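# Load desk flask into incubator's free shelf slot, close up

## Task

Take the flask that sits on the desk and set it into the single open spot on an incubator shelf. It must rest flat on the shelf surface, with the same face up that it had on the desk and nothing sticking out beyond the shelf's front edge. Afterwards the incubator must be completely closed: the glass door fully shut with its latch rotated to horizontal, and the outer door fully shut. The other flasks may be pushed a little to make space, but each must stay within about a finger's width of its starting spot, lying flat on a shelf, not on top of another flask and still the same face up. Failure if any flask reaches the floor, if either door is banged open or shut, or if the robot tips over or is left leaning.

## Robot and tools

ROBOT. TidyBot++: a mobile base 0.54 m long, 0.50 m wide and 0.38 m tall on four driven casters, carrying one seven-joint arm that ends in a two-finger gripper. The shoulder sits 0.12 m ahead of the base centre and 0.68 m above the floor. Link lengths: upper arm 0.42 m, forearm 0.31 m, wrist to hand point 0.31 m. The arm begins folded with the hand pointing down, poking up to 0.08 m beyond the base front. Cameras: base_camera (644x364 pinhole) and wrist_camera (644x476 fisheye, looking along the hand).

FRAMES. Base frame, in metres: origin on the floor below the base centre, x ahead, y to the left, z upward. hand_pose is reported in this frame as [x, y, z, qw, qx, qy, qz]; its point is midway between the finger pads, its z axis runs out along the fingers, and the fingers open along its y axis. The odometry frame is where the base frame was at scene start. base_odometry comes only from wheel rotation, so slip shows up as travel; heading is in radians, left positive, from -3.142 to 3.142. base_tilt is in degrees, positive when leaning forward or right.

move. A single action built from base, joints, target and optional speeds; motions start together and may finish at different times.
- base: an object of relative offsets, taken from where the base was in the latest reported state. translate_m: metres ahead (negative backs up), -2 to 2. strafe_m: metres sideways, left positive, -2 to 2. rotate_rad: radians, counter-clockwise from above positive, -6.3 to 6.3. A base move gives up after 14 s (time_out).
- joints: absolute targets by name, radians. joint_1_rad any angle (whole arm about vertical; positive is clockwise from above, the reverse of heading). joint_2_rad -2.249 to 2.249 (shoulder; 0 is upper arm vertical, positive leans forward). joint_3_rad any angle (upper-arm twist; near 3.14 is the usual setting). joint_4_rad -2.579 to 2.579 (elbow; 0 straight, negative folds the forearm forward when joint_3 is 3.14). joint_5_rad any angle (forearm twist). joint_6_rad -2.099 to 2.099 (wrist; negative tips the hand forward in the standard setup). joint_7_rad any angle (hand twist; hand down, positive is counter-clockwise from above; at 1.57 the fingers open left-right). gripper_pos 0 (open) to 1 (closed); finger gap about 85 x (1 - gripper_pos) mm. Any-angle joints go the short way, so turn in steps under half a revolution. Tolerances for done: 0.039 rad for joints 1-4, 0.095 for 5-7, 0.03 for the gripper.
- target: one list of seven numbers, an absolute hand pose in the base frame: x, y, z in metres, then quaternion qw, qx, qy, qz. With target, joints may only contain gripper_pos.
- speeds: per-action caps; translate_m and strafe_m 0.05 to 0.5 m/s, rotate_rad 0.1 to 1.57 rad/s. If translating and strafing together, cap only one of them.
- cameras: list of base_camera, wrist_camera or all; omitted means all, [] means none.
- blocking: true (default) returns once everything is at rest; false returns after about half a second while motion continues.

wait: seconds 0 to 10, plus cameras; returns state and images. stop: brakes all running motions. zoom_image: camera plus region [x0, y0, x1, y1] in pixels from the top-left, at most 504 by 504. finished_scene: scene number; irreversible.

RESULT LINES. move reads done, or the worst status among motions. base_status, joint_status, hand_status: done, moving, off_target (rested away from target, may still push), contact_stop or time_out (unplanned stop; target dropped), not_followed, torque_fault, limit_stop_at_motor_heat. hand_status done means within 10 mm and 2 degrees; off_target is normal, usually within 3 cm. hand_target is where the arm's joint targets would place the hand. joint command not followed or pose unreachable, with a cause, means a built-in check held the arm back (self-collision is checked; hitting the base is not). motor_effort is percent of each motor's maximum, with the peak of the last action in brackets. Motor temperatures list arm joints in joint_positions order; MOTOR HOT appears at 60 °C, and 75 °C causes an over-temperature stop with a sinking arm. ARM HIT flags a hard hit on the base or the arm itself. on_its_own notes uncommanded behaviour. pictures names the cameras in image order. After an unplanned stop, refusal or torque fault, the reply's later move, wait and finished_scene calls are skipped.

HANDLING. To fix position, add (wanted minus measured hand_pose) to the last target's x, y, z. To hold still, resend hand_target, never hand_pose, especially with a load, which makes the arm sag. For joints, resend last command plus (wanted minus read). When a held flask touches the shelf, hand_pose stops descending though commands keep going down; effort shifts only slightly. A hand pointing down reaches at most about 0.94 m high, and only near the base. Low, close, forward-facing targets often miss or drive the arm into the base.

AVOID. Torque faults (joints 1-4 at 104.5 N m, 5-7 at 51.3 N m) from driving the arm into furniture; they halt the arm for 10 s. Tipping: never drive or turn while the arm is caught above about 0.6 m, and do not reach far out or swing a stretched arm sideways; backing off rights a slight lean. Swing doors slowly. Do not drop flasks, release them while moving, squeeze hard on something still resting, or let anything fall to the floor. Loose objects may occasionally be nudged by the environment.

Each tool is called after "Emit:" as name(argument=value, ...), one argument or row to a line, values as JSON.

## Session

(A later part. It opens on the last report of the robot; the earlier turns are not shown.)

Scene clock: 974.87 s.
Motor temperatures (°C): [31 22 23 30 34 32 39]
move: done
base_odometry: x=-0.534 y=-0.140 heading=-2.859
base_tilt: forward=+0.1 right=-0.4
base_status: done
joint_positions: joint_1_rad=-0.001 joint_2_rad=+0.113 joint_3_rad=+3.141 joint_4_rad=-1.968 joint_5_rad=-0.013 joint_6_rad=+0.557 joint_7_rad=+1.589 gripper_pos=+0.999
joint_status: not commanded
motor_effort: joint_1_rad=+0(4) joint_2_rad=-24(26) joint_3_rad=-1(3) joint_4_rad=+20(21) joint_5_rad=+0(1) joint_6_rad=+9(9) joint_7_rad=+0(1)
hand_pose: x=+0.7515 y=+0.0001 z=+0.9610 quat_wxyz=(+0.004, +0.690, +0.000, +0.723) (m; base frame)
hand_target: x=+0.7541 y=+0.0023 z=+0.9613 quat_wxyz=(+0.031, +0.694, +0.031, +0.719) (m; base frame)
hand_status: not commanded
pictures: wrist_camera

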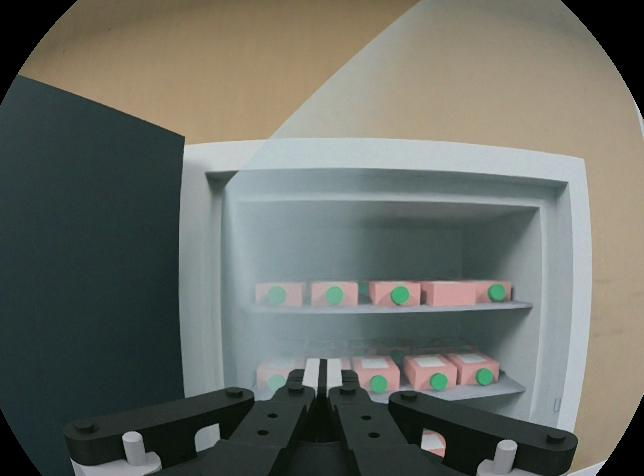

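Emit:
move(
  base={"strafe_m":-0.13,"translate_m":0.075},
  speeds={"strafe_m":0.1},
  cameras=["wrist_camera"],
)

Emit:
move(
  base={"strafe_m":-0.096,"translate_m":0.1},
  speeds={"strafe_m":0.08},
  cameras=["wrist_camera"],
)

Scene clock: 982.13 s.
Motor temperatures (°C): [31 22 23 30 34 32 39]
move: done
base_odometry: x=-0.643 y=-0.036 heading=-2.859
base_tilt: forward=+0.1 right=-0.3
base_status: done
joint_positions: joint_1_rad=+0.000 joint_2_rad=+0.113 joint_3_rad=+3.140 joint_4_rad=-1.968 joint_5_rad=-0.013 joint_6_rad=+0.557 joint_7_rad=+1.589 gripper_pos=+0.999
joint_status: not commanded
motor_effort: joint_1_rad=-1(2) joint_2_rad=-24(26) joint_3_rad=-1(3) joint_4_rad=+20(22) joint_5_rad=+0(1) joint_6_rad=+9(9) joint_7_rad=+1(1)
hand_pose: x=+0.7517 y=-0.0002 z=+0.9608 quat_wxyz=(+0.004, +0.690, +0.000, +0.723) (m; base frame)
hand_target: x=+0.7541 y=+0.0023 z=+0.9613 quat_wxyz=(+0.031, +0.694, +0.031, +0.719) (m; base frame)
hand_status: not commanded
pictures: wrist_camera

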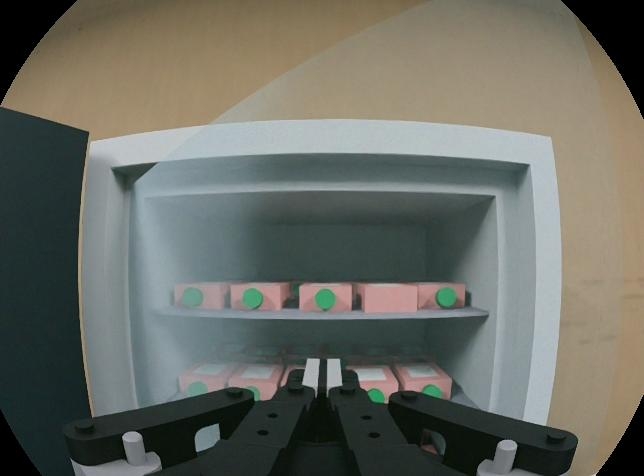

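Scene clock: 984.37 s.
Motor temperatures (°C): [31 22 23 30 34 32 39]
move: done
base_odometry: x=-0.766 y=+0.028 heading=-2.859
base_tilt: forward=+0.0 right=-0.3
base_status: done
joint_positions: joint_1_rad=-0.001 joint_2_rad=+0.113 joint_3_rad=+3.140 joint_4_rad=-1.968 joint_5_rad=-0.013 joint_6_rad=+0.557 joint_7_rad=+1.589 gripper_pos=+0.999
joint_status: not commanded
motor_effort: joint_1_rad=+0(2) joint_2_rad=-24(26) joint_3_rad=-1(3) joint_4_rad=+20(22) joint_5_rad=+0(1) joint_6_rad=+9(9) joint_7_rad=+1(1)
hand_pose: x=+0.7518 y=+0.0009 z=+0.9606 quat_wxyz=(+0.004, +0.691, +0.001, +0.723) (m; base frame)
hand_target: x=+0.7541 y=+0.0023 z=+0.9613 quat_wxyz=(+0.031, +0.694, +0.031, +0.719) (m; base frame)
hand_status: not commanded
pictures: wrist_camera

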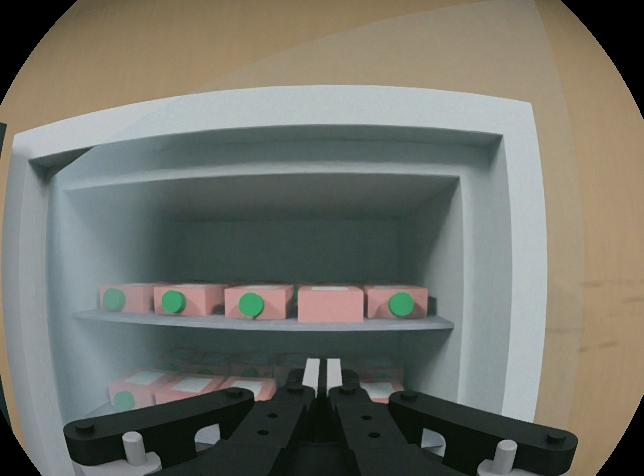

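Emit:
move(
  base={"strafe_m":-0.05,"translate_m":0.1},
  speeds={"translate_m":0.08},
  cameras=[],
)

Emit:
move(
  base={"strafe_m":-0.02,"translate_m":0.06},
  speeds={"translate_m":0.06},
  cameras=["wrist_camera"],
)

Scene clock: 995.23 s.
Motor temperatures (°C): [31 22 23 30 34 32 39]
move: done
base_odometry: x=-0.876 y=+0.049 heading=-2.859
base_tilt: forward=+0.0 right=-0.4
base_status: done
joint_positions: joint_1_rad=-0.001 joint_2_rad=+0.115 joint_3_rad=+3.140 joint_4_rad=-1.968 joint_5_rad=-0.013 joint_6_rad=+0.557 joint_7_rad=+1.589 gripper_pos=+0.999
joint_status: not commanded
motor_effort: joint_1_rad=+0(1) joint_2_rad=-24(26) joint_3_rad=+0(2) joint_4_rad=+20(22) joint_5_rad=+0(1) joint_6_rad=+9(10) joint_7_rad=+0(1)
hand_pose: x=+0.7522 y=+0.0008 z=+0.9599 quat_wxyz=(+0.004, +0.691, +0.001, +0.723) (m; base frame)
hand_target: x=+0.7541 y=+0.0023 z=+0.9613 quat_wxyz=(+0.031, +0.694, +0.031, +0.719) (m; base frame)
hand_status: not commanded
pictures: none
No camera images: "cameras" was empty.

Scene clock: 996.77 s.
Motor temperatures (°C): [31 22 23 30 34 32 39]
move: done
base_odometry: x=-0.939 y=+0.051 heading=-2.859
base_tilt: forward=+0.1 right=-0.3
base_status: done
joint_positions: joint_1_rad=-0.001 joint_2_rad=+0.115 joint_3_rad=+3.140 joint_4_rad=-1.968 joint_5_rad=-0.013 joint_6_rad=+0.557 joint_7_rad=+1.589 gripper_pos=+0.999
joint_status: not commanded
motor_effort: joint_1_rad=-1(1) joint_2_rad=-24(26) joint_3_rad=-1(2) joint_4_rad=+20(23) joint_5_rad=+0(1) joint_6_rad=+9(10) joint_7_rad=+1(1)
hand_pose: x=+0.7523 y=+0.0008 z=+0.9598 quat_wxyz=(+0.004, +0.691, +0.001, +0.723) (m; base frame)
hand_target: x=+0.7541 y=+0.0023 z=+0.9613 quat_wxyz=(+0.031, +0.694, +0.031, +0.719) (m; base frame)
hand_status: not commanded
pictures: wrist_camera

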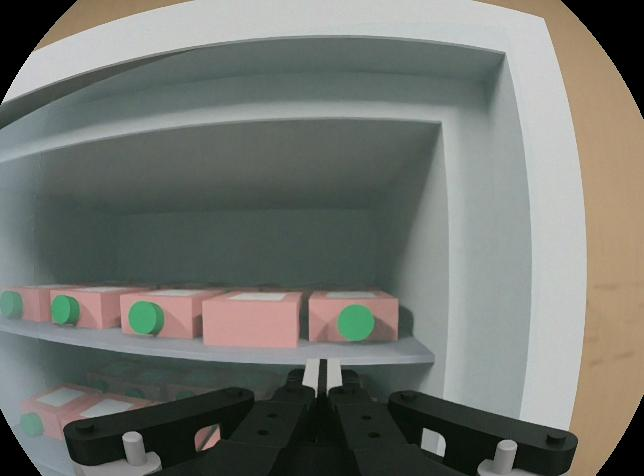

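Emit:
move(
  base={"translate_m":0.04},
  speeds={"translate_m":0.05},
  cameras=[],
)

Emit:
move(
  base={"translate_m":0.015},
  speeds={"translate_m":0.05},
  cameras=["wrist_camera"],
)

Scene clock: 1007.20 s.
Motor temperatures (°C): [31 22 23 30 34 32 39]
move: done
base_odometry: x=-0.978 y=+0.040 heading=-2.860
base_tilt: forward=+0.0 right=-0.3
base_status: done
joint_positions: joint_1_rad=-0.001 joint_2_rad=+0.116 joint_3_rad=+3.140 joint_4_rad=-1.967 joint_5_rad=-0.013 joint_6_rad=+0.557 joint_7_rad=+1.589 gripper_pos=+0.999
joint_status: not commanded
motor_effort: joint_1_rad=+0(1) joint_2_rad=-24(27) joint_3_rad=-1(2) joint_4_rad=+20(21) joint_5_rad=+1(1) joint_6_rad=+9(10) joint_7_rad=+1(1)
hand_pose: x=+0.7526 y=+0.0008 z=+0.9595 quat_wxyz=(+0.004, +0.691, +0.001, +0.723) (m; base frame)
hand_target: x=+0.7541 y=+0.0023 z=+0.9613 quat_wxyz=(+0.031, +0.694, +0.031, +0.719) (m; base frame)
hand_status: not commanded
pictures: none
No camera images: "cameras" was empty.

Scene clock: 1007.97 s.
Motor temperatures (°C): [31 22 23 30 34 32 39]
move: done
base_odometry: x=-0.992 y=+0.036 heading=-2.860
base_tilt: forward=+0.0 right=-0.2
base_status: done
joint_positions: joint_1_rad=-0.001 joint_2_rad=+0.117 joint_3_rad=+3.140 joint_4_rad=-1.967 joint_5_rad=-0.013 joint_6_rad=+0.557 joint_7_rad=+1.589 gripper_pos=+0.999
joint_status: not commanded
motor_effort: joint_1_rad=-1(2) joint_2_rad=-24(27) joint_3_rad=-1(2) joint_4_rad=+20(22) joint_5_rad=+0(1) joint_6_rad=+9(9) joint_7_rad=+1(1)
hand_pose: x=+0.7529 y=+0.0008 z=+0.9591 quat_wxyz=(+0.004, +0.691, +0.001, +0.722) (m; base frame)
hand_target: x=+0.7541 y=+0.0023 z=+0.9613 quat_wxyz=(+0.031, +0.694, +0.031, +0.719) (m; base frame)
hand_status: not commanded
pictures: wrist_camera

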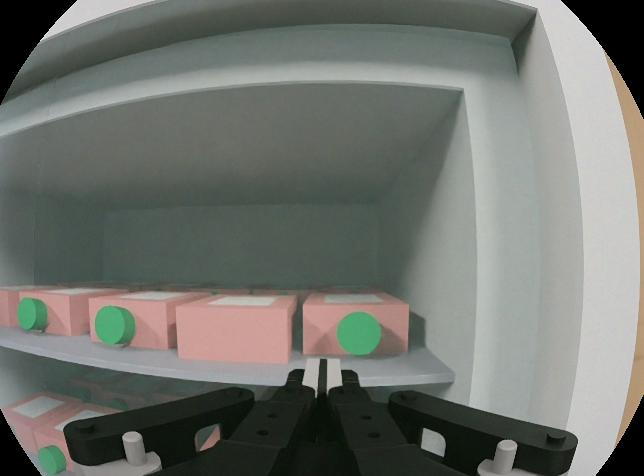

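Emit:
move(
  base={"translate_m":0.012},
  speeds={"translate_m":0.05},
  cameras=[],
)

Emit:
move(
  base={"translate_m":0.012},
  speeds={"translate_m":0.05},
  cameras=["wrist_camera"],
)

Scene clock: 1012.60 s.
Motor temperatures (°C): [31 22 23 30 34 32 39]
move: done
base_odometry: x=-1.004 y=+0.033 heading=-2.860
base_tilt: forward=+0.0 right=-0.4
base_status: done
joint_positions: joint_1_rad=-0.001 joint_2_rad=+0.118 joint_3_rad=+3.140 joint_4_rad=-1.967 joint_5_rad=-0.013 joint_6_rad=+0.557 joint_7_rad=+1.589 gripper_pos=+0.999
joint_status: not commanded
motor_effort: joint_1_rad=+0(1) joint_2_rad=-24(27) joint_3_rad=-1(2) joint_4_rad=+20(21) joint_5_rad=+1(1) joint_6_rad=+9(9) joint_7_rad=+1(1)
hand_pose: x=+0.7532 y=+0.0008 z=+0.9588 quat_wxyz=(+0.004, +0.692, +0.001, +0.722) (m; base frame)
hand_target: x=+0.7541 y=+0.0023 z=+0.9613 quat_wxyz=(+0.031, +0.694, +0.031, +0.719) (m; base frame)
hand_status: not commanded
pictures: none
No camera images: "cameras" was empty.

Scene clock: 1013.30 s.
Motor temperatures (°C): [31 22 23 30 34 32 39]
move: done
base_odometry: x=-1.016 y=+0.030 heading=-2.860
base_tilt: forward=+0.1 right=-0.3
base_status: done
joint_positions: joint_1_rad=-0.001 joint_2_rad=+0.118 joint_3_rad=+3.140 joint_4_rad=-1.966 joint_5_rad=-0.013 joint_6_rad=+0.557 joint_7_rad=+1.589 gripper_pos=+0.999
joint_status: not commanded
motor_effort: joint_1_rad=+0(1) joint_2_rad=-24(27) joint_3_rad=-1(2) joint_4_rad=+20(21) joint_5_rad=+0(1) joint_6_rad=+9(10) joint_7_rad=+0(1)
hand_pose: x=+0.7534 y=+0.0008 z=+0.9585 quat_wxyz=(+0.004, +0.692, +0.001, +0.722) (m; base frame)
hand_target: x=+0.7541 y=+0.0023 z=+0.9613 quat_wxyz=(+0.031, +0.694, +0.031, +0.719) (m; base frame)
hand_status: not commanded
pictures: wrist_camera

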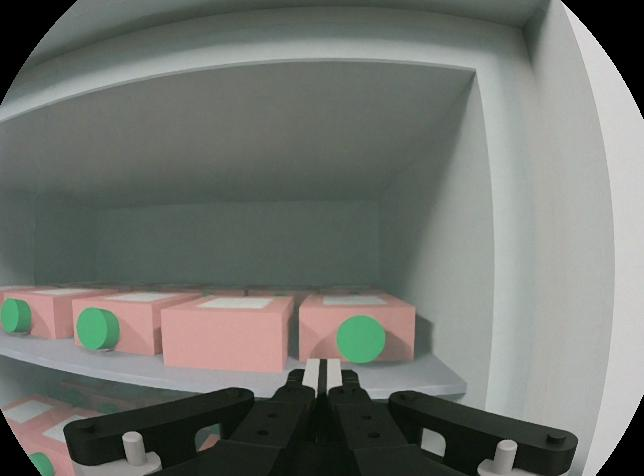

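Emit:
move(
  base={"translate_m":0.012},
  speeds={"translate_m":0.05},
  cameras=[],
)

Emit:
move(
  base={"translate_m":0.012},
  speeds={"translate_m":0.05},
  cameras=["wrist_camera"],
)

Scene clock: 1019.13 s.
Motor temperatures (°C): [31 22 23 30 34 32 39]
move: done
base_odometry: x=-1.027 y=+0.027 heading=-2.860
base_tilt: forward=+0.1 right=-0.4
base_status: done
joint_positions: joint_1_rad=-0.001 joint_2_rad=+0.108 joint_3_rad=+3.140 joint_4_rad=-1.976 joint_5_rad=-0.013 joint_6_rad=+0.556 joint_7_rad=+1.589 gripper_pos=+0.999
joint_status: not commanded
motor_effort: joint_1_rad=+0(1) joint_2_rad=-23(26) joint_3_rad=-2(2) joint_4_rad=+22(29) joint_5_rad=+0(1) joint_6_rad=+10(12) joint_7_rad=+1(1)
hand_pose: x=+0.7491 y=+0.0008 z=+0.9596 quat_wxyz=(+0.004, +0.691, +0.001, +0.722) (m; base frame)
hand_target: x=+0.7541 y=+0.0023 z=+0.9613 quat_wxyz=(+0.031, +0.694, +0.031, +0.719) (m; base frame)
hand_status: not commanded
pictures: none
No camera images: "cameras" was empty.

Scene clock: 1019.77 s.
Motor temperatures (°C): [31 22 23 30 34 32 39]
move: done
base_odometry: x=-1.039 y=+0.023 heading=-2.860
base_tilt: forward=+0.0 right=-0.3
base_status: done
joint_positions: joint_1_rad=-0.001 joint_2_rad=+0.081 joint_3_rad=+3.140 joint_4_rad=-2.004 joint_5_rad=-0.013 joint_6_rad=+0.556 joint_7_rad=+1.589 gripper_pos=+0.999
joint_status: not commanded
motor_effort: joint_1_rad=+0(2) joint_2_rad=-16(23) joint_3_rad=+0(2) joint_4_rad=+29(31) joint_5_rad=+1(1) joint_6_rad=+12(12) joint_7_rad=+1(1)
hand_pose: x=+0.7378 y=+0.0010 z=+0.9594 quat_wxyz=(+0.004, +0.692, +0.001, +0.722) (m; base frame)
hand_target: x=+0.7541 y=+0.0023 z=+0.9613 quat_wxyz=(+0.031, +0.694, +0.031, +0.719) (m; base frame)
hand_status: not commanded
pictures: wrist_camera

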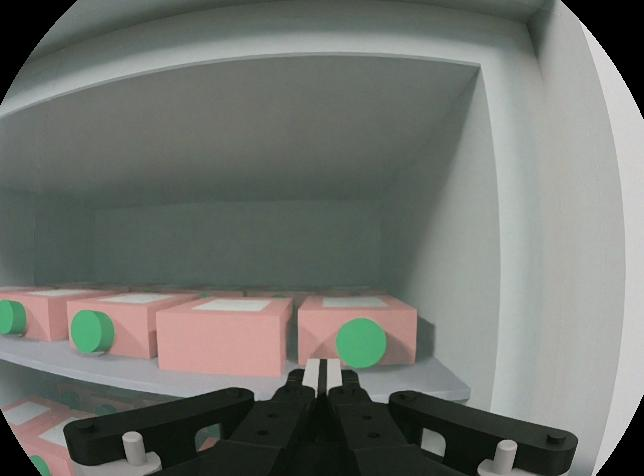

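Emit:
move(
  base={"translate_m":-0.25},
  speeds={"translate_m":0.15},
  cameras=[],
)

Emit:
move(
  joints={"joint_2_rad":-0.1,"joint_4_rad":-1.95,"joint_6_rad":0.1},
  cameras=["wrist_camera"],
)

Scene clock: 1028.17 s.
Motor temperatures (°C): [31 22 23 30 34 32 39]
move: done
base_odometry: x=-0.798 y=+0.093 heading=-2.860
base_tilt: forward=+0.0 right=-0.3
base_status: done
joint_positions: joint_1_rad=-0.001 joint_2_rad=+0.120 joint_3_rad=+3.140 joint_4_rad=-1.960 joint_5_rad=-0.013 joint_6_rad=+0.556 joint_7_rad=+1.589 gripper_pos=+0.999
joint_status: not commanded
motor_effort: joint_1_rad=+0(2) joint_2_rad=-24(27) joint_3_rad=-1(2) joint_4_rad=+20(27) joint_5_rad=+0(1) joint_6_rad=+9(10) joint_7_rad=+0(1)
hand_pose: x=+0.7546 y=+0.0010 z=+0.9611 quat_wxyz=(+0.004, +0.690, +0.001, +0.724) (m; base frame)
hand_target: x=+0.7541 y=+0.0023 z=+0.9613 quat_wxyz=(+0.031, +0.694, +0.031, +0.719) (m; base frame)
hand_status: not commanded
pictures: none
No camera images: "cameras" was empty.

Scene clock: 1029.73 s.
Motor temperatures (°C): [31 22 23 30 34 32 39]
move: done
base_odometry: x=-0.798 y=+0.093 heading=-2.860
base_tilt: forward=+0.0 right=-0.3
base_status: not commanded
joint_positions: joint_1_rad=-0.001 joint_2_rad=-0.092 joint_3_rad=+3.140 joint_4_rad=-1.960 joint_5_rad=-0.013 joint_6_rad=+0.157 joint_7_rad=+1.589 gripper_pos=+0.999
joint_status: all done
motor_effort: joint_1_rad=-1(1) joint_2_rad=-18(26) joint_3_rad=-1(1) joint_4_rad=+21(22) joint_5_rad=+0(1) joint_6_rad=+9(10) joint_7_rad=+1(1)
hand_pose: x=+0.6892 y=+0.0025 z=+0.9649 quat_wxyz=(+0.001, +0.755, +0.002, +0.656) (m; base frame)
hand_target: x=+0.6855 y=+0.0023 z=+0.9583 quat_wxyz=(+0.028, +0.767, +0.035, +0.640) (m; base frame)
hand_status: not commanded
pictures: wrist_camera

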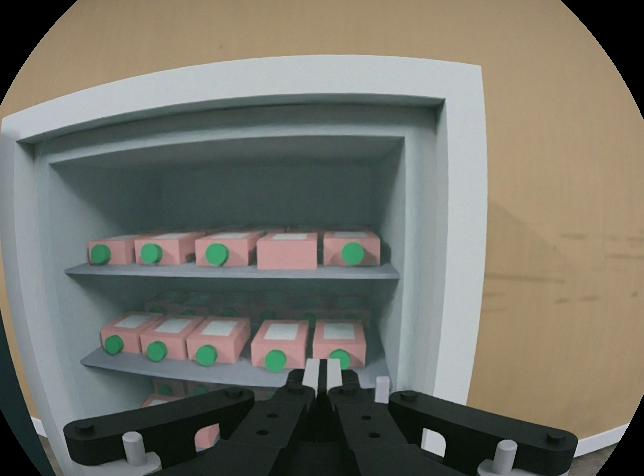

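Emit:
move(
  joints={"joint_2_rad":0.618,"joint_4_rad":-2.274,"joint_6_rad":1.365,"joint_7_rad":3.17},
  cameras=["wrist_camera"],
)

Scene clock: 1046.47 s.
Motor temperatures (°C): [31 22 23 30 34 32 39]
move: done
base_odometry: x=-0.798 y=+0.093 heading=-2.860
base_tilt: forward=+0.0 right=-0.3
base_status: not commanded
joint_positions: joint_1_rad=-0.001 joint_2_rad=+0.615 joint_3_rad=+3.140 joint_4_rad=-2.260 joint_5_rad=-0.013 joint_6_rad=+1.319 joint_7_rad=+3.093 gripper_pos=+0.999
joint_status: all done
motor_effort: joint_1_rad=+0(1) joint_2_rad=-31(34) joint_3_rad=-1(3) joint_4_rad=+10(22) joint_5_rad=+0(1) joint_6_rad=+9(10) joint_7_rad=+0(2)
hand_pose: x=+0.7557 y=-0.0009 z=+0.7266 quat_wxyz=(+0.493, +0.512, +0.480, +0.514) (m; base frame)
hand_target: x=+0.7514 y=+0.0021 z=+0.7338 quat_wxyz=(+0.517, +0.482, +0.496, +0.504) (m; base frame)
hand_status: not commanded
pictures: wrist_camera

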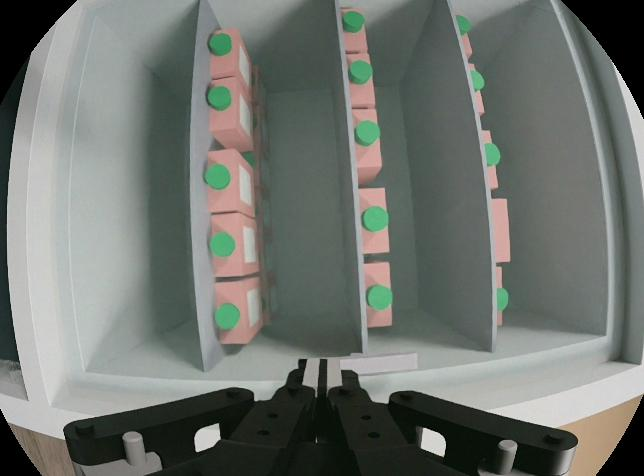

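Emit:
move(
  base={"translate_m":0.19,"strafe_m":0.012},
  speeds={"translate_m":0.1},
  cameras=["wrist_camera"],
)

Scene clock: 1059.67 s.
Motor temperatures (°C): [31 22 23 30 34 32 39]
move: done
base_odometry: x=-0.978 y=+0.029 heading=-2.860
base_tilt: forward=+0.0 right=-0.3
base_status: done
joint_positions: joint_1_rad=-0.001 joint_2_rad=+0.617 joint_3_rad=+3.140 joint_4_rad=-2.266 joint_5_rad=-0.013 joint_6_rad=+1.323 joint_7_rad=+3.095 gripper_pos=+0.999
joint_status: not commanded
motor_effort: joint_1_rad=-1(2) joint_2_rad=-31(33) joint_3_rad=-1(3) joint_4_rad=+10(11) joint_5_rad=+0(1) joint_6_rad=+9(9) joint_7_rad=+0(1)
hand_pose: x=+0.7542 y=-0.0009 z=+0.7248 quat_wxyz=(+0.492, +0.512, +0.482, +0.513) (m; base frame)
hand_target: x=+0.7514 y=+0.0021 z=+0.7338 quat_wxyz=(+0.517, +0.482, +0.496, +0.504) (m; base frame)
hand_status: not commanded
pictures: wrist_camera

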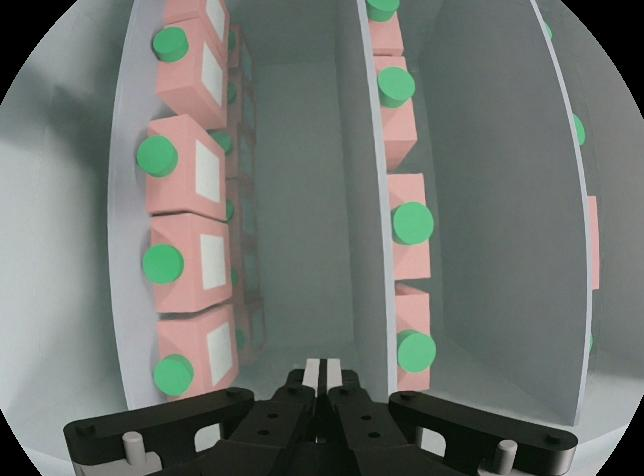

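Emit:
move(
  base={"translate_m":0.028},
  speeds={"translate_m":0.05},
  cameras=[],
)

Emit:
move(
  base={"strafe_m":-0.03},
  speeds={"strafe_m":0.05},
  cameras=["wrist_camera"],
)

Scene clock: 1068.00 s.
Motor temperatures (°C): [31 22 23 30 34 32 39]
move: done
base_odometry: x=-1.005 y=+0.021 heading=-2.860
base_tilt: forward=+0.1 right=-0.3
base_status: done
joint_positions: joint_1_rad=-0.001 joint_2_rad=+0.617 joint_3_rad=+3.140 joint_4_rad=-2.266 joint_5_rad=-0.013 joint_6_rad=+1.324 joint_7_rad=+3.095 gripper_pos=+0.999
joint_status: not commanded
motor_effort: joint_1_rad=+0(1) joint_2_rad=-31(33) joint_3_rad=-1(2) joint_4_rad=+10(11) joint_5_rad=+0(1) joint_6_rad=+9(9) joint_7_rad=+0(1)
hand_pose: x=+0.7541 y=-0.0009 z=+0.7243 quat_wxyz=(+0.492, +0.512, +0.482, +0.513) (m; base frame)
hand_target: x=+0.7514 y=+0.0021 z=+0.7338 quat_wxyz=(+0.517, +0.482, +0.496, +0.504) (m; base frame)
hand_status: not commanded
pictures: none
No camera images: "cameras" was empty.

Scene clock: 1069.07 s.
Motor temperatures (°C): [31 22 23 30 34 32 39]
move: done
base_odometry: x=-1.013 y=+0.049 heading=-2.860
base_tilt: forward=+0.1 right=-0.3
base_status: done
joint_positions: joint_1_rad=+0.000 joint_2_rad=+0.617 joint_3_rad=+3.140 joint_4_rad=-2.266 joint_5_rad=-0.013 joint_6_rad=+1.324 joint_7_rad=+3.095 gripper_pos=+0.999
joint_status: not commanded
motor_effort: joint_1_rad=-1(3) joint_2_rad=-31(32) joint_3_rad=-1(3) joint_4_rad=+10(10) joint_5_rad=+0(1) joint_6_rad=+9(9) joint_7_rad=+0(1)
hand_pose: x=+0.7541 y=-0.0014 z=+0.7244 quat_wxyz=(+0.493, +0.512, +0.482, +0.513) (m; base frame)
hand_target: x=+0.7514 y=+0.0021 z=+0.7338 quat_wxyz=(+0.517, +0.482, +0.496, +0.504) (m; base frame)
hand_status: not commanded
pictures: wrist_camera

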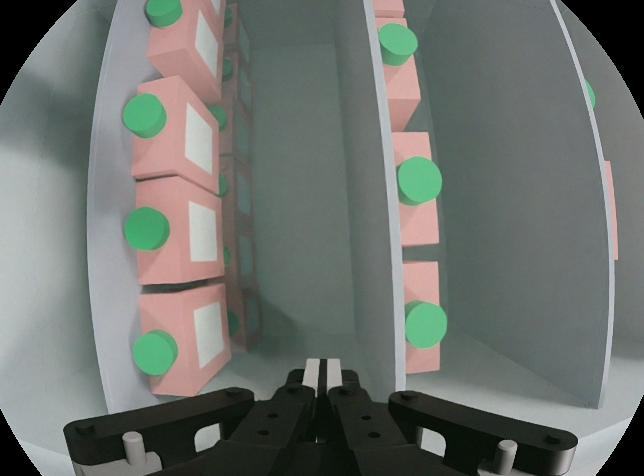

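Not visible yet; continue right in small steps.

Emit:
move(
  base={"strafe_m":-0.03},
  speeds={"strafe_m":0.05},
  cameras=["wrist_camera"],
)

Emit:
move(
  base={"strafe_m":-0.02},
  speeds={"strafe_m":0.05},
  cameras=["wrist_camera"],
)

Scene clock: 1075.87 s.
Motor temperatures (°C): [31 22 23 30 34 32 39]
move: done
base_odometry: x=-1.022 y=+0.078 heading=-2.860
base_tilt: forward=+0.0 right=-0.3
base_status: done
joint_positions: joint_1_rad=+0.000 joint_2_rad=+0.617 joint_3_rad=+3.140 joint_4_rad=-2.266 joint_5_rad=-0.013 joint_6_rad=+1.324 joint_7_rad=+3.095 gripper_pos=+0.999
joint_status: not commanded
motor_effort: joint_1_rad=+0(2) joint_2_rad=-31(32) joint_3_rad=-2(2) joint_4_rad=+10(10) joint_5_rad=+0(1) joint_6_rad=+9(9) joint_7_rad=+0(1)
hand_pose: x=+0.7541 y=-0.0018 z=+0.7244 quat_wxyz=(+0.493, +0.512, +0.482, +0.513) (m; base frame)
hand_target: x=+0.7514 y=+0.0021 z=+0.7338 quat_wxyz=(+0.517, +0.482, +0.496, +0.504) (m; base frame)
hand_status: not commanded
pictures: wrist_camera

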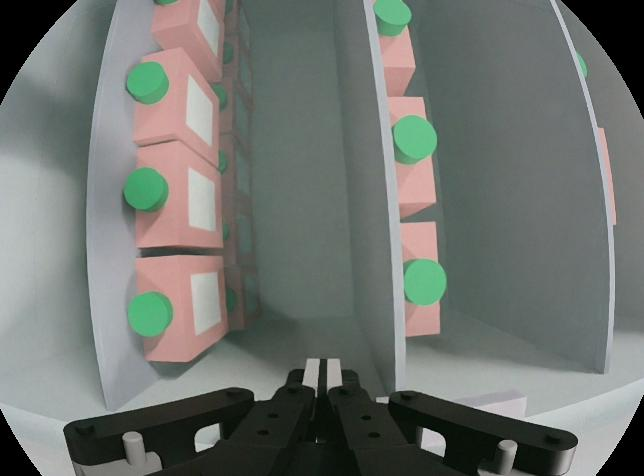

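Scene clock: 1076.73 s.
Motor temperatures (°C): [31 22 23 30 34 32 39]
move: done
base_odometry: x=-1.027 y=+0.098 heading=-2.859
base_tilt: forward=+0.0 right=-0.3
base_status: done
joint_positions: joint_1_rad=-0.003 joint_2_rad=+0.618 joint_3_rad=+3.140 joint_4_rad=-2.266 joint_5_rad=-0.013 joint_6_rad=+1.325 joint_7_rad=+3.095 gripper_pos=+0.999
joint_status: not commanded
motor_effort: joint_1_rad=+0(2) joint_2_rad=-31(33) joint_3_rad=-1(2) joint_4_rad=+9(11) joint_5_rad=+0(2) joint_6_rad=+9(10) joint_7_rad=+0(1)
hand_pose: x=+0.7540 y=+0.0001 z=+0.7243 quat_wxyz=(+0.492, +0.512, +0.482, +0.513) (m; base frame)
hand_target: x=+0.7514 y=+0.0021 z=+0.7338 quat_wxyz=(+0.517, +0.482, +0.496, +0.504) (m; base frame)
hand_status: not commanded
pictures: wrist_camera

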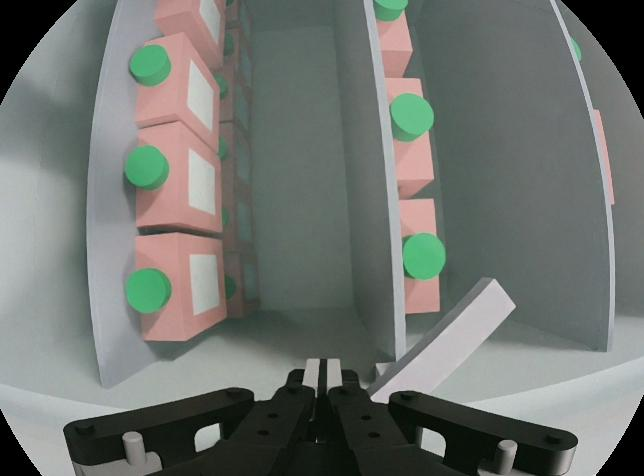

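Emit:
move(
  base={"strafe_m":-0.02},
  speeds={"strafe_m":0.05},
  cameras=["wrist_camera"],
)

Emit:
move(
  base={"strafe_m":-0.015},
  speeds={"strafe_m":0.05},
  cameras=["wrist_camera"],
)

Scene clock: 1083.63 s.
Motor temperatures (°C): [31 22 23 30 34 32 39]
move: done
base_odometry: x=-1.033 y=+0.117 heading=-2.859
base_tilt: forward=+0.1 right=-0.3
base_status: done
joint_positions: joint_1_rad=-0.007 joint_2_rad=+0.618 joint_3_rad=+3.140 joint_4_rad=-2.266 joint_5_rad=-0.013 joint_6_rad=+1.325 joint_7_rad=+3.096 gripper_pos=+0.999
joint_status: not commanded
motor_effort: joint_1_rad=+0(4) joint_2_rad=-32(33) joint_3_rad=-1(2) joint_4_rad=+10(11) joint_5_rad=+0(2) joint_6_rad=+10(10) joint_7_rad=+0(1)
hand_pose: x=+0.7540 y=+0.0030 z=+0.7242 quat_wxyz=(+0.491, +0.510, +0.484, +0.514) (m; base frame)
hand_target: x=+0.7514 y=+0.0021 z=+0.7338 quat_wxyz=(+0.517, +0.482, +0.496, +0.504) (m; base frame)
hand_status: not commanded
pictures: wrist_camera

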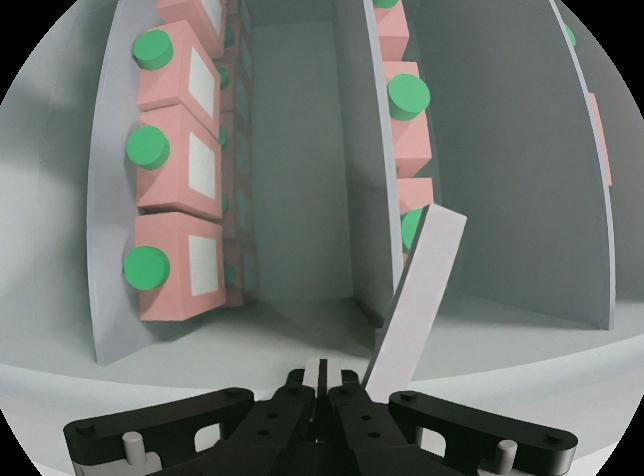

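Scene clock: 1084.40 s.
Motor temperatures (°C): [31 22 23 30 34 32 39]
move: done
base_odometry: x=-1.037 y=+0.131 heading=-2.859
base_tilt: forward=+0.0 right=-0.3
base_status: done
joint_positions: joint_1_rad=-0.005 joint_2_rad=+0.618 joint_3_rad=+3.139 joint_4_rad=-2.266 joint_5_rad=-0.013 joint_6_rad=+1.325 joint_7_rad=+3.096 gripper_pos=+0.999
joint_status: not commanded
motor_effort: joint_1_rad=+0(3) joint_2_rad=-31(33) joint_3_rad=-2(2) joint_4_rad=+10(11) joint_5_rad=+0(1) joint_6_rad=+9(10) joint_7_rad=+1(1)
hand_pose: x=+0.7540 y=+0.0017 z=+0.7242 quat_wxyz=(+0.491, +0.511, +0.483, +0.514) (m; base frame)
hand_target: x=+0.7514 y=+0.0021 z=+0.7338 quat_wxyz=(+0.517, +0.482, +0.496, +0.504) (m; base frame)
hand_status: not commanded
pictures: wrist_camera

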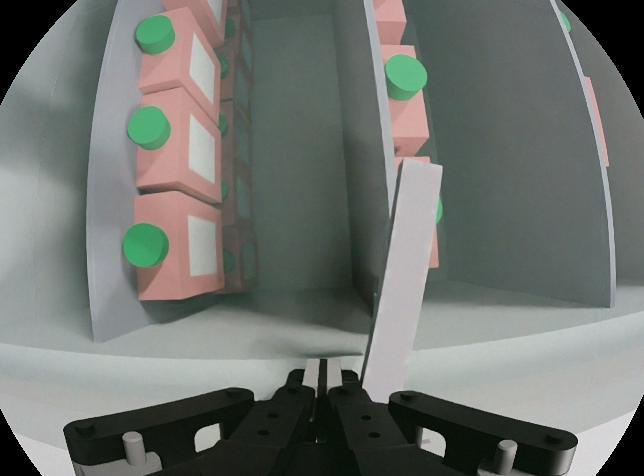

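Emit:
move(
  base={"strafe_m":-0.01},
  speeds={"strafe_m":0.05},
  cameras=[],
)

Emit:
move(
  joints={"joint_2_rad":0.558},
  cameras=["wrist_camera"],
)

Scene clock: 1093.77 s.
Motor temperatures (°C): [31 22 23 30 34 32 39]
move: done
base_odometry: x=-1.040 y=+0.141 heading=-2.859
base_tilt: forward=+0.1 right=-0.3
base_status: done
joint_positions: joint_1_rad=-0.001 joint_2_rad=+0.618 joint_3_rad=+3.139 joint_4_rad=-2.267 joint_5_rad=-0.013 joint_6_rad=+1.325 joint_7_rad=+3.096 gripper_pos=+0.999
joint_status: not commanded
motor_effort: joint_1_rad=+0(3) joint_2_rad=-32(33) joint_3_rad=-2(2) joint_4_rad=+10(11) joint_5_rad=+0(1) joint_6_rad=+9(10) joint_7_rad=+0(1)
hand_pose: x=+0.7540 y=-0.0006 z=+0.7242 quat_wxyz=(+0.492, +0.512, +0.482, +0.513) (m; base frame)
hand_target: x=+0.7514 y=+0.0021 z=+0.7338 quat_wxyz=(+0.517, +0.482, +0.496, +0.504) (m; base frame)
hand_status: not commanded
pictures: none
No camera images: "cameras" was empty.

Scene clock: 1094.53 s.
Motor temperatures (°C): [31 22 23 30 34 32 39]
move: off_target
base_odometry: x=-1.040 y=+0.141 heading=-2.859
base_tilt: forward=+0.1 right=-0.3
base_status: not commanded
joint_positions: joint_1_rad=-0.001 joint_2_rad=+0.599 joint_3_rad=+3.139 joint_4_rad=-2.275 joint_5_rad=-0.013 joint_6_rad=+1.324 joint_7_rad=+3.096 gripper_pos=+0.999
joint_status: joint_2_rad off_target (ended at +0.599, target +0.558)
motor_effort: joint_1_rad=-1(1) joint_2_rad=-35(37) joint_3_rad=-1(3) joint_4_rad=+12(15) joint_5_rad=+0(1) joint_6_rad=+12(17) joint_7_rad=+0(1)
hand_pose: x=+0.7506 y=-0.0006 z=+0.7327 quat_wxyz=(+0.495, +0.509, +0.480, +0.515) (m; base frame)
hand_target: x=+0.7472 y=+0.0021 z=+0.7716 quat_wxyz=(+0.532, +0.467, +0.480, +0.518) (m; base frame)
hand_status: not commanded
pictures: wrist_camera

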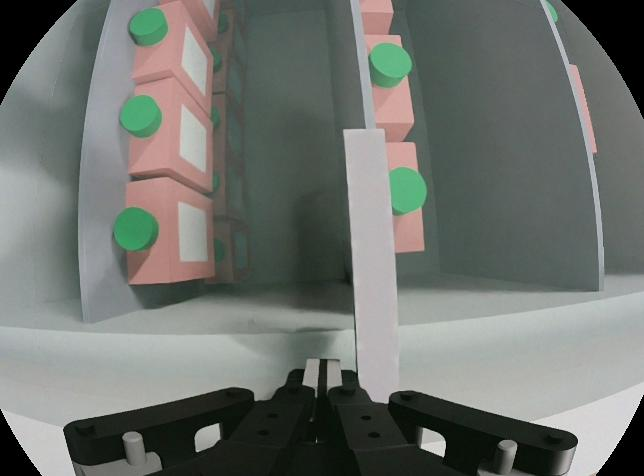

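Emit:
move(
  joints={"joint_2_rad":0.54},
  cameras=["wrist_camera"],
)

Emit:
move(
  joints={"joint_2_rad":0.63},
  cameras=[],
)

Emit:
move(
  base={"translate_m":-0.25},
  speeds={"translate_m":0.2},
  cameras=["wrist_camera"],
)

Scene clock: 1103.73 s.
Motor temperatures (°C): [31 22 23 30 34 32 39]
move: off_target
base_odometry: x=-1.040 y=+0.141 heading=-2.859
base_tilt: forward=+0.1 right=-0.2
base_status: not commanded
joint_positions: joint_1_rad=-0.001 joint_2_rad=+0.598 joint_3_rad=+3.139 joint_4_rad=-2.276 joint_5_rad=-0.013 joint_6_rad=+1.324 joint_7_rad=+3.096 gripper_pos=+0.999
joint_status: joint_2_rad off_target (ended at +0.598, target +0.540)
motor_effort: joint_1_rad=+0(1) joint_2_rad=-37(39) joint_3_rad=-2(2) joint_4_rad=+12(13) joint_5_rad=+0(1) joint_6_rad=+14(15) joint_7_rad=+0(0)
hand_pose: x=+0.7502 y=-0.0006 z=+0.7330 quat_wxyz=(+0.495, +0.509, +0.480, +0.515) (m; base frame)
hand_target: x=+0.7455 y=+0.0021 z=+0.7829 quat_wxyz=(+0.536, +0.462, +0.475, +0.522) (m; base frame)
hand_status: not commanded
pictures: wrist_camera

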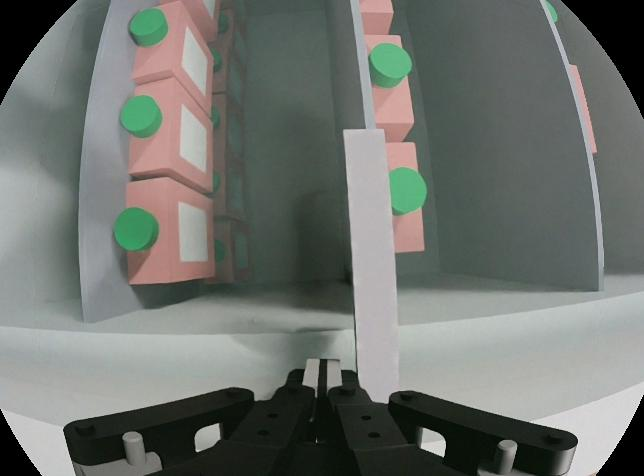

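Scene clock: 1104.63 s.
Motor temperatures (°C): [31 22 23 30 34 32 39]
move: done
base_odometry: x=-1.040 y=+0.141 heading=-2.859
base_tilt: forward=+0.1 right=-0.3
base_status: not commanded
joint_positions: joint_1_rad=-0.001 joint_2_rad=+0.622 joint_3_rad=+3.139 joint_4_rad=-2.276 joint_5_rad=-0.013 joint_6_rad=+1.340 joint_7_rad=+3.096 gripper_pos=+0.999
joint_status: all done
motor_effort: joint_1_rad=-1(1) joint_2_rad=-31(37) joint_3_rad=-2(2) joint_4_rad=+9(12) joint_5_rad=+0(1) joint_6_rad=+9(14) joint_7_rad=+0(1)
hand_pose: x=+0.7512 y=-0.0006 z=+0.7230 quat_wxyz=(+0.493, +0.511, +0.482, +0.513) (m; base frame)
hand_target: x=+0.7520 y=+0.0021 z=+0.7262 quat_wxyz=(+0.514, +0.485, +0.499, +0.501) (m; base frame)
hand_status: not commanded
pictures: none
No camera images: "cameras" was empty.

Scene clock: 1106.63 s.
Motor temperatures (°C): [31 22 23 30 34 32 39]
move: done
base_odometry: x=-0.800 y=+0.211 heading=-2.859
base_tilt: forward=+0.0 right=-0.3
base_status: done
joint_positions: joint_1_rad=-0.001 joint_2_rad=+0.626 joint_3_rad=+3.139 joint_4_rad=-2.276 joint_5_rad=-0.013 joint_6_rad=+1.340 joint_7_rad=+3.096 gripper_pos=+0.999
joint_status: not commanded
motor_effort: joint_1_rad=+0(1) joint_2_rad=-31(32) joint_3_rad=-1(2) joint_4_rad=+9(11) joint_5_rad=+0(1) joint_6_rad=+9(9) joint_7_rad=+0(1)
hand_pose: x=+0.7513 y=-0.0006 z=+0.7204 quat_wxyz=(+0.492, +0.512, +0.483, +0.512) (m; base frame)
hand_target: x=+0.7520 y=+0.0021 z=+0.7262 quat_wxyz=(+0.514, +0.485, +0.499, +0.501) (m; base frame)
hand_status: not commanded
pictures: wrist_camera

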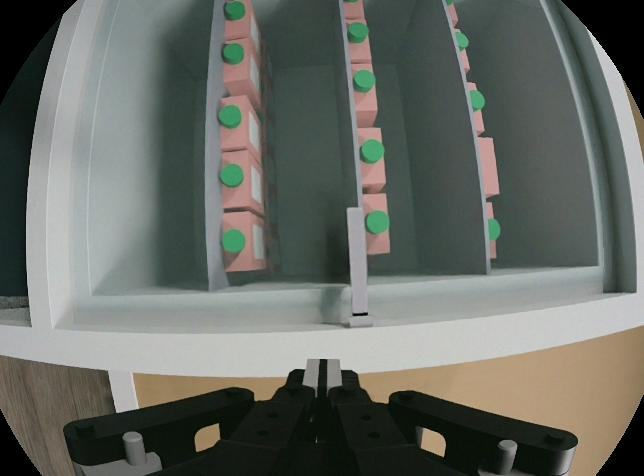

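Emit:
zoom_image(
  camera="wrist_camera",
  region=[260, 180, 460, 350],
)

Scaled by 2.520.

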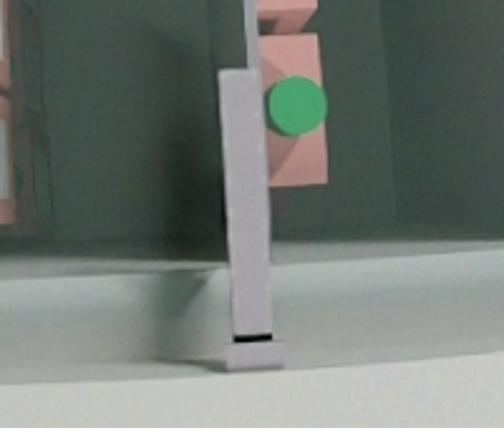

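Emit:
move(
  base={"translate_m":-0.43},
  speeds={"translate_m":0.3},
  cameras=["wrist_camera"],
)

Emit:
move(
  joints={"joint_2_rad":-0.342,"joint_4_rad":-2.506,"joint_6_rad":0.6,"joint_1_rad":-0.6},
  cameras=["wrist_camera"],
)

Scene clock: 1139.93 s.
Motor temperatures (°C): [31 22 23 29 34 32 39]
move: done
base_odometry: x=-0.387 y=+0.331 heading=-2.859
base_tilt: forward=+0.0 right=-0.3
base_status: done
joint_positions: joint_1_rad=-0.001 joint_2_rad=+0.628 joint_3_rad=+3.139 joint_4_rad=-2.276 joint_5_rad=-0.013 joint_6_rad=+1.340 joint_7_rad=+3.096 gripper_pos=+0.999
joint_status: not commanded
motor_effort: joint_1_rad=-1(3) joint_2_rad=-31(33) joint_3_rad=-1(2) joint_4_rad=+9(12) joint_5_rad=+1(1) joint_6_rad=+9(9) joint_7_rad=+0(1)
hand_pose: x=+0.7514 y=-0.0006 z=+0.7191 quat_wxyz=(+0.491, +0.513, +0.483, +0.512) (m; base frame)
hand_target: x=+0.7520 y=+0.0021 z=+0.7262 quat_wxyz=(+0.514, +0.485, +0.499, +0.501) (m; base frame)
hand_status: not commanded
pictures: wrist_camera

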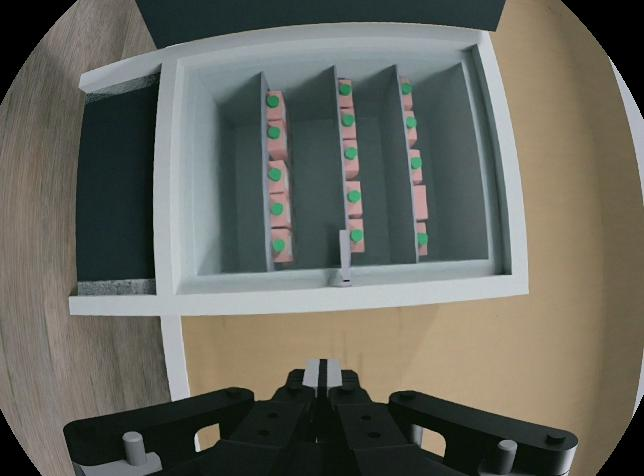

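Scene clock: 1142.47 s.
Motor temperatures (°C): [31 22 23 29 34 32 39]
move: done
base_odometry: x=-0.387 y=+0.331 heading=-2.859
base_tilt: forward=+0.0 right=-0.3
base_status: not commanded
joint_positions: joint_1_rad=-0.586 joint_2_rad=-0.328 joint_3_rad=+3.139 joint_4_rad=-2.494 joint_5_rad=-0.013 joint_6_rad=+0.656 joint_7_rad=+3.096 gripper_pos=+0.999
joint_status: all done
motor_effort: joint_1_rad=+0(2) joint_2_rad=-7(33) joint_3_rad=+0(3) joint_4_rad=+20(20) joint_5_rad=+0(1) joint_6_rad=+9(10) joint_7_rad=+0(1)
hand_pose: x=+0.4819 y=+0.2408 z=+0.9228 quat_wxyz=(+0.328, +0.342, +0.594, +0.650) (m; base frame)
hand_target: x=+0.4734 y=+0.2450 z=+0.9046 quat_wxyz=(+0.340, +0.319, +0.628, +0.623) (m; base frame)
hand_status: not commanded
pictures: wrist_camera

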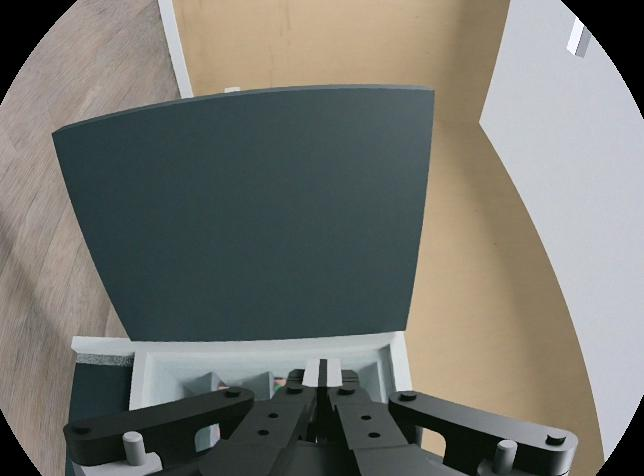

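Emit:
move(
  joints={"joint_1_rad":0.0,"joint_7_rad":1.66},
  base={"strafe_m":0.9},
  speeds={"strafe_m":0.25},
  cameras=["wrist_camera"],
)

Scene clock: 1167.23 s.
Motor temperatures (°C): [31 22 23 29 34 32 39]
move: done
base_odometry: x=-0.136 y=-0.534 heading=-2.859
base_tilt: forward=+0.0 right=-0.3
base_status: done
joint_positions: joint_1_rad=-0.013 joint_2_rad=-0.330 joint_3_rad=+3.139 joint_4_rad=-2.495 joint_5_rad=-0.013 joint_6_rad=+0.653 joint_7_rad=+1.735 gripper_pos=+0.999
joint_status: all done
motor_effort: joint_1_rad=+0(2) joint_2_rad=-7(7) joint_3_rad=+0(2) joint_4_rad=+19(20) joint_5_rad=+0(1) joint_6_rad=+9(10) joint_7_rad=+1(1)
hand_pose: x=+0.5539 y=+0.0055 z=+0.9222 quat_wxyz=(+0.053, +0.684, +0.055, +0.726) (m; base frame)
hand_target: x=+0.5498 y=+0.0021 z=+0.9046 quat_wxyz=(+0.031, +0.704, +0.032, +0.709) (m; base frame)
hand_status: not commanded
pictures: wrist_camera

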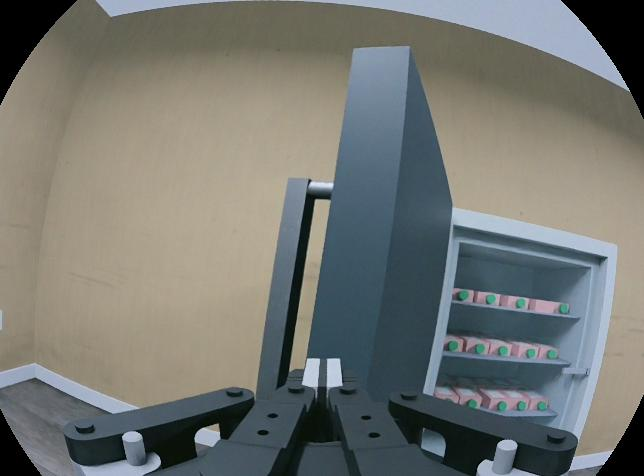

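Emit:
move(
  joints={"joint_1_rad":0.0,"joint_2_rad":0.113,"joint_4_rad":-1.953,"joint_6_rad":0.53,"joint_7_rad":1.55},
  base={"strafe_m":0.17},
  speeds={"strafe_m":0.25},
  cameras=["wrist_camera"],
)

Scene clock: 1196.03 s.
Motor temperatures (°C): [31 22 23 29 34 32 39]
move: done
base_odometry: x=-0.089 y=-0.697 heading=-2.859
base_tilt: forward=+0.1 right=-0.4
base_status: done
joint_positions: joint_1_rad=-0.010 joint_2_rad=+0.108 joint_3_rad=+3.139 joint_4_rad=-1.973 joint_5_rad=-0.013 joint_6_rad=+0.585 joint_7_rad=+1.626 gripper_pos=+0.999
joint_status: all done
motor_effort: joint_1_rad=+0(2) joint_2_rad=-24(26) joint_3_rad=-1(2) joint_4_rad=+20(21) joint_5_rad=+0(1) joint_6_rad=+9(10) joint_7_rad=+1(1)
hand_pose: x=+0.7489 y=+0.0064 z=+0.9699 quat_wxyz=(+0.014, +0.680, +0.016, +0.733) (m; base frame)
hand_target: x=+0.7541 y=+0.0023 z=+0.9613 quat_wxyz=(-0.008, +0.695, -0.007, +0.719) (m; base frame)
hand_status: not commanded
pictures: wrist_camera

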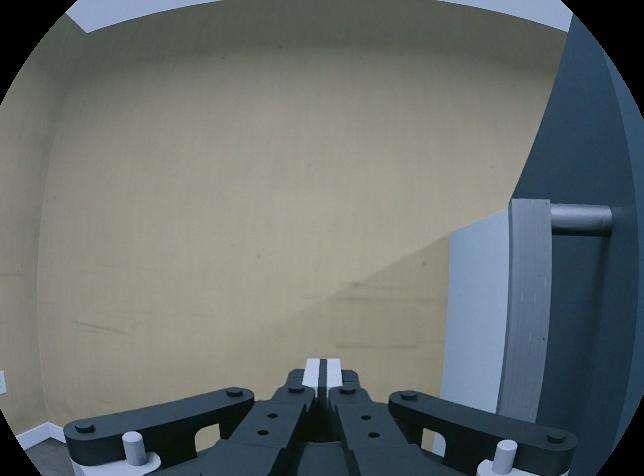

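Emit:
move(
  base={"translate_m":0.115},
  speeds={"translate_m":0.15},
  cameras=[],
)

Emit:
move(
  base={"strafe_m":-0.06},
  speeds={"strafe_m":0.1},
  cameras=["wrist_camera"],
)

Scene clock: 1217.03 s.
Motor temperatures (°C): [31 22 23 30 34 32 39]
move: done
base_odometry: x=-0.199 y=-0.729 heading=-2.858
base_tilt: forward=+0.1 right=-0.3
base_status: done
joint_positions: joint_1_rad=-0.009 joint_2_rad=+0.114 joint_3_rad=+3.139 joint_4_rad=-1.970 joint_5_rad=-0.013 joint_6_rad=+0.583 joint_7_rad=+1.625 gripper_pos=+0.999
joint_status: not commanded
motor_effort: joint_1_rad=+0(1) joint_2_rad=-24(27) joint_3_rad=-1(2) joint_4_rad=+20(21) joint_5_rad=+0(1) joint_6_rad=+9(9) joint_7_rad=+0(1)
hand_pose: x=+0.7514 y=+0.0064 z=+0.9671 quat_wxyz=(+0.014, +0.682, +0.016, +0.731) (m; base frame)
hand_target: x=+0.7541 y=+0.0023 z=+0.9613 quat_wxyz=(-0.008, +0.695, -0.007, +0.719) (m; base frame)
hand_status: not commanded
pictures: none
No camera images: "cameras" was empty.

Scene clock: 1218.27 s.
Motor temperatures (°C): [31 22 23 30 34 32 39]
move: done
base_odometry: x=-0.216 y=-0.672 heading=-2.858
base_tilt: forward=+0.0 right=-0.3
base_status: done
joint_positions: joint_1_rad=-0.009 joint_2_rad=+0.113 joint_3_rad=+3.138 joint_4_rad=-1.968 joint_5_rad=-0.013 joint_6_rad=+0.580 joint_7_rad=+1.624 gripper_pos=+0.999
joint_status: not commanded
motor_effort: joint_1_rad=+0(4) joint_2_rad=-23(25) joint_3_rad=+0(4) joint_4_rad=+21(24) joint_5_rad=+0(1) joint_6_rad=+9(10) joint_7_rad=+0(1)
hand_pose: x=+0.7512 y=+0.0067 z=+0.9676 quat_wxyz=(+0.013, +0.682, +0.016, +0.731) (m; base frame)
hand_target: x=+0.7541 y=+0.0023 z=+0.9613 quat_wxyz=(-0.008, +0.695, -0.007, +0.719) (m; base frame)
hand_status: not commanded
pictures: wrist_camera

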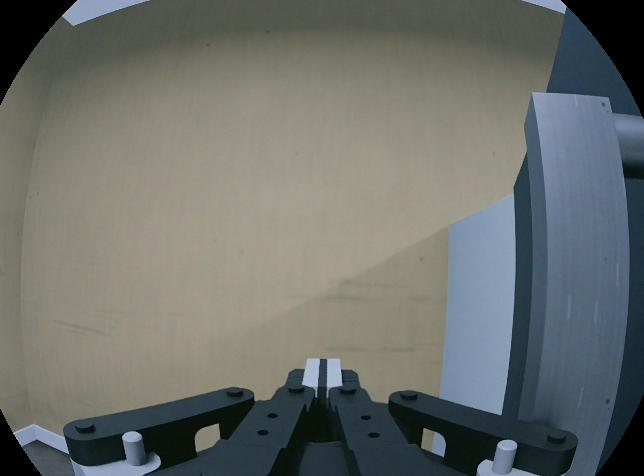

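Emit:
move(
  base={"strafe_m":0.06},
  speeds={"strafe_m":0.1},
  joints={"joint_7_rad":3.17},
  cameras=["wrist_camera"],
)

Emit:
move(
  base={"strafe_m":-0.05},
  speeds={"strafe_m":0.1},
  cameras=["wrist_camera"],
)

Scene clock: 1234.17 s.
Motor temperatures (°C): [31 22 23 30 34 32 39]
move: done
base_odometry: x=-0.199 y=-0.729 heading=-2.859
base_tilt: forward=+0.1 right=-0.4
base_status: done
joint_positions: joint_1_rad=-0.002 joint_2_rad=+0.113 joint_3_rad=+3.138 joint_4_rad=-1.968 joint_5_rad=-0.013 joint_6_rad=+0.580 joint_7_rad=+3.097 gripper_pos=+0.999
joint_status: all done
motor_effort: joint_1_rad=-1(2) joint_2_rad=-24(26) joint_3_rad=-1(3) joint_4_rad=+20(22) joint_5_rad=+0(1) joint_6_rad=+9(10) joint_7_rad=+0(1)
hand_pose: x=+0.7514 y=+0.0026 z=+0.9678 quat_wxyz=(+0.503, +0.496, +0.468, +0.531) (m; base frame)
hand_target: x=+0.7541 y=+0.0023 z=+0.9613 quat_wxyz=(+0.515, +0.484, +0.498, +0.502) (m; base frame)
hand_status: not commanded
pictures: wrist_camera

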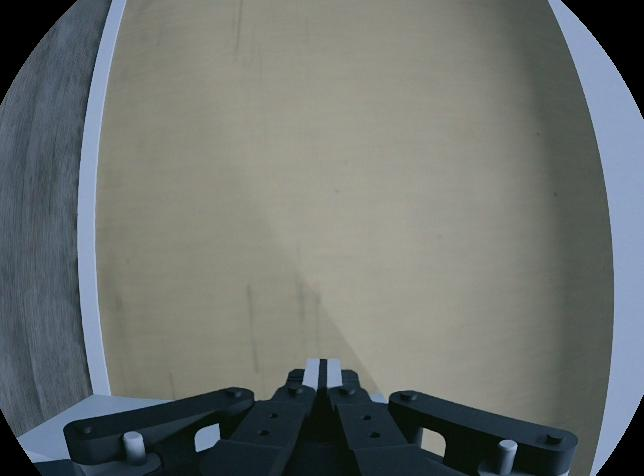

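Scene clock: 1235.23 s.
Motor temperatures (°C): [31 22 23 30 34 32 39]
move: done
base_odometry: x=-0.213 y=-0.681 heading=-2.858
base_tilt: forward=+0.0 right=-0.3
base_status: done
joint_positions: joint_1_rad=-0.001 joint_2_rad=+0.113 joint_3_rad=+3.138 joint_4_rad=-1.968 joint_5_rad=-0.013 joint_6_rad=+0.579 joint_7_rad=+3.097 gripper_pos=+0.999
joint_status: not commanded
motor_effort: joint_1_rad=+0(2) joint_2_rad=-24(25) joint_3_rad=-1(3) joint_4_rad=+20(21) joint_5_rad=+0(1) joint_6_rad=+9(9) joint_7_rad=+0(1)
hand_pose: x=+0.7514 y=+0.0016 z=+0.9677 quat_wxyz=(+0.503, +0.497, +0.468, +0.531) (m; base frame)
hand_target: x=+0.7541 y=+0.0023 z=+0.9613 quat_wxyz=(+0.515, +0.484, +0.498, +0.502) (m; base frame)
hand_status: not commanded
pictures: wrist_camera

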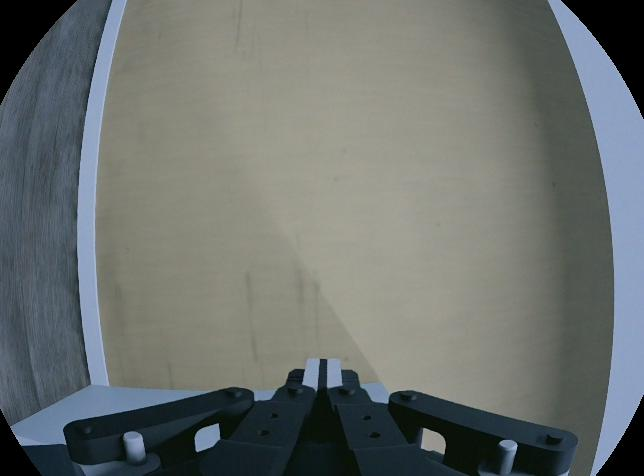

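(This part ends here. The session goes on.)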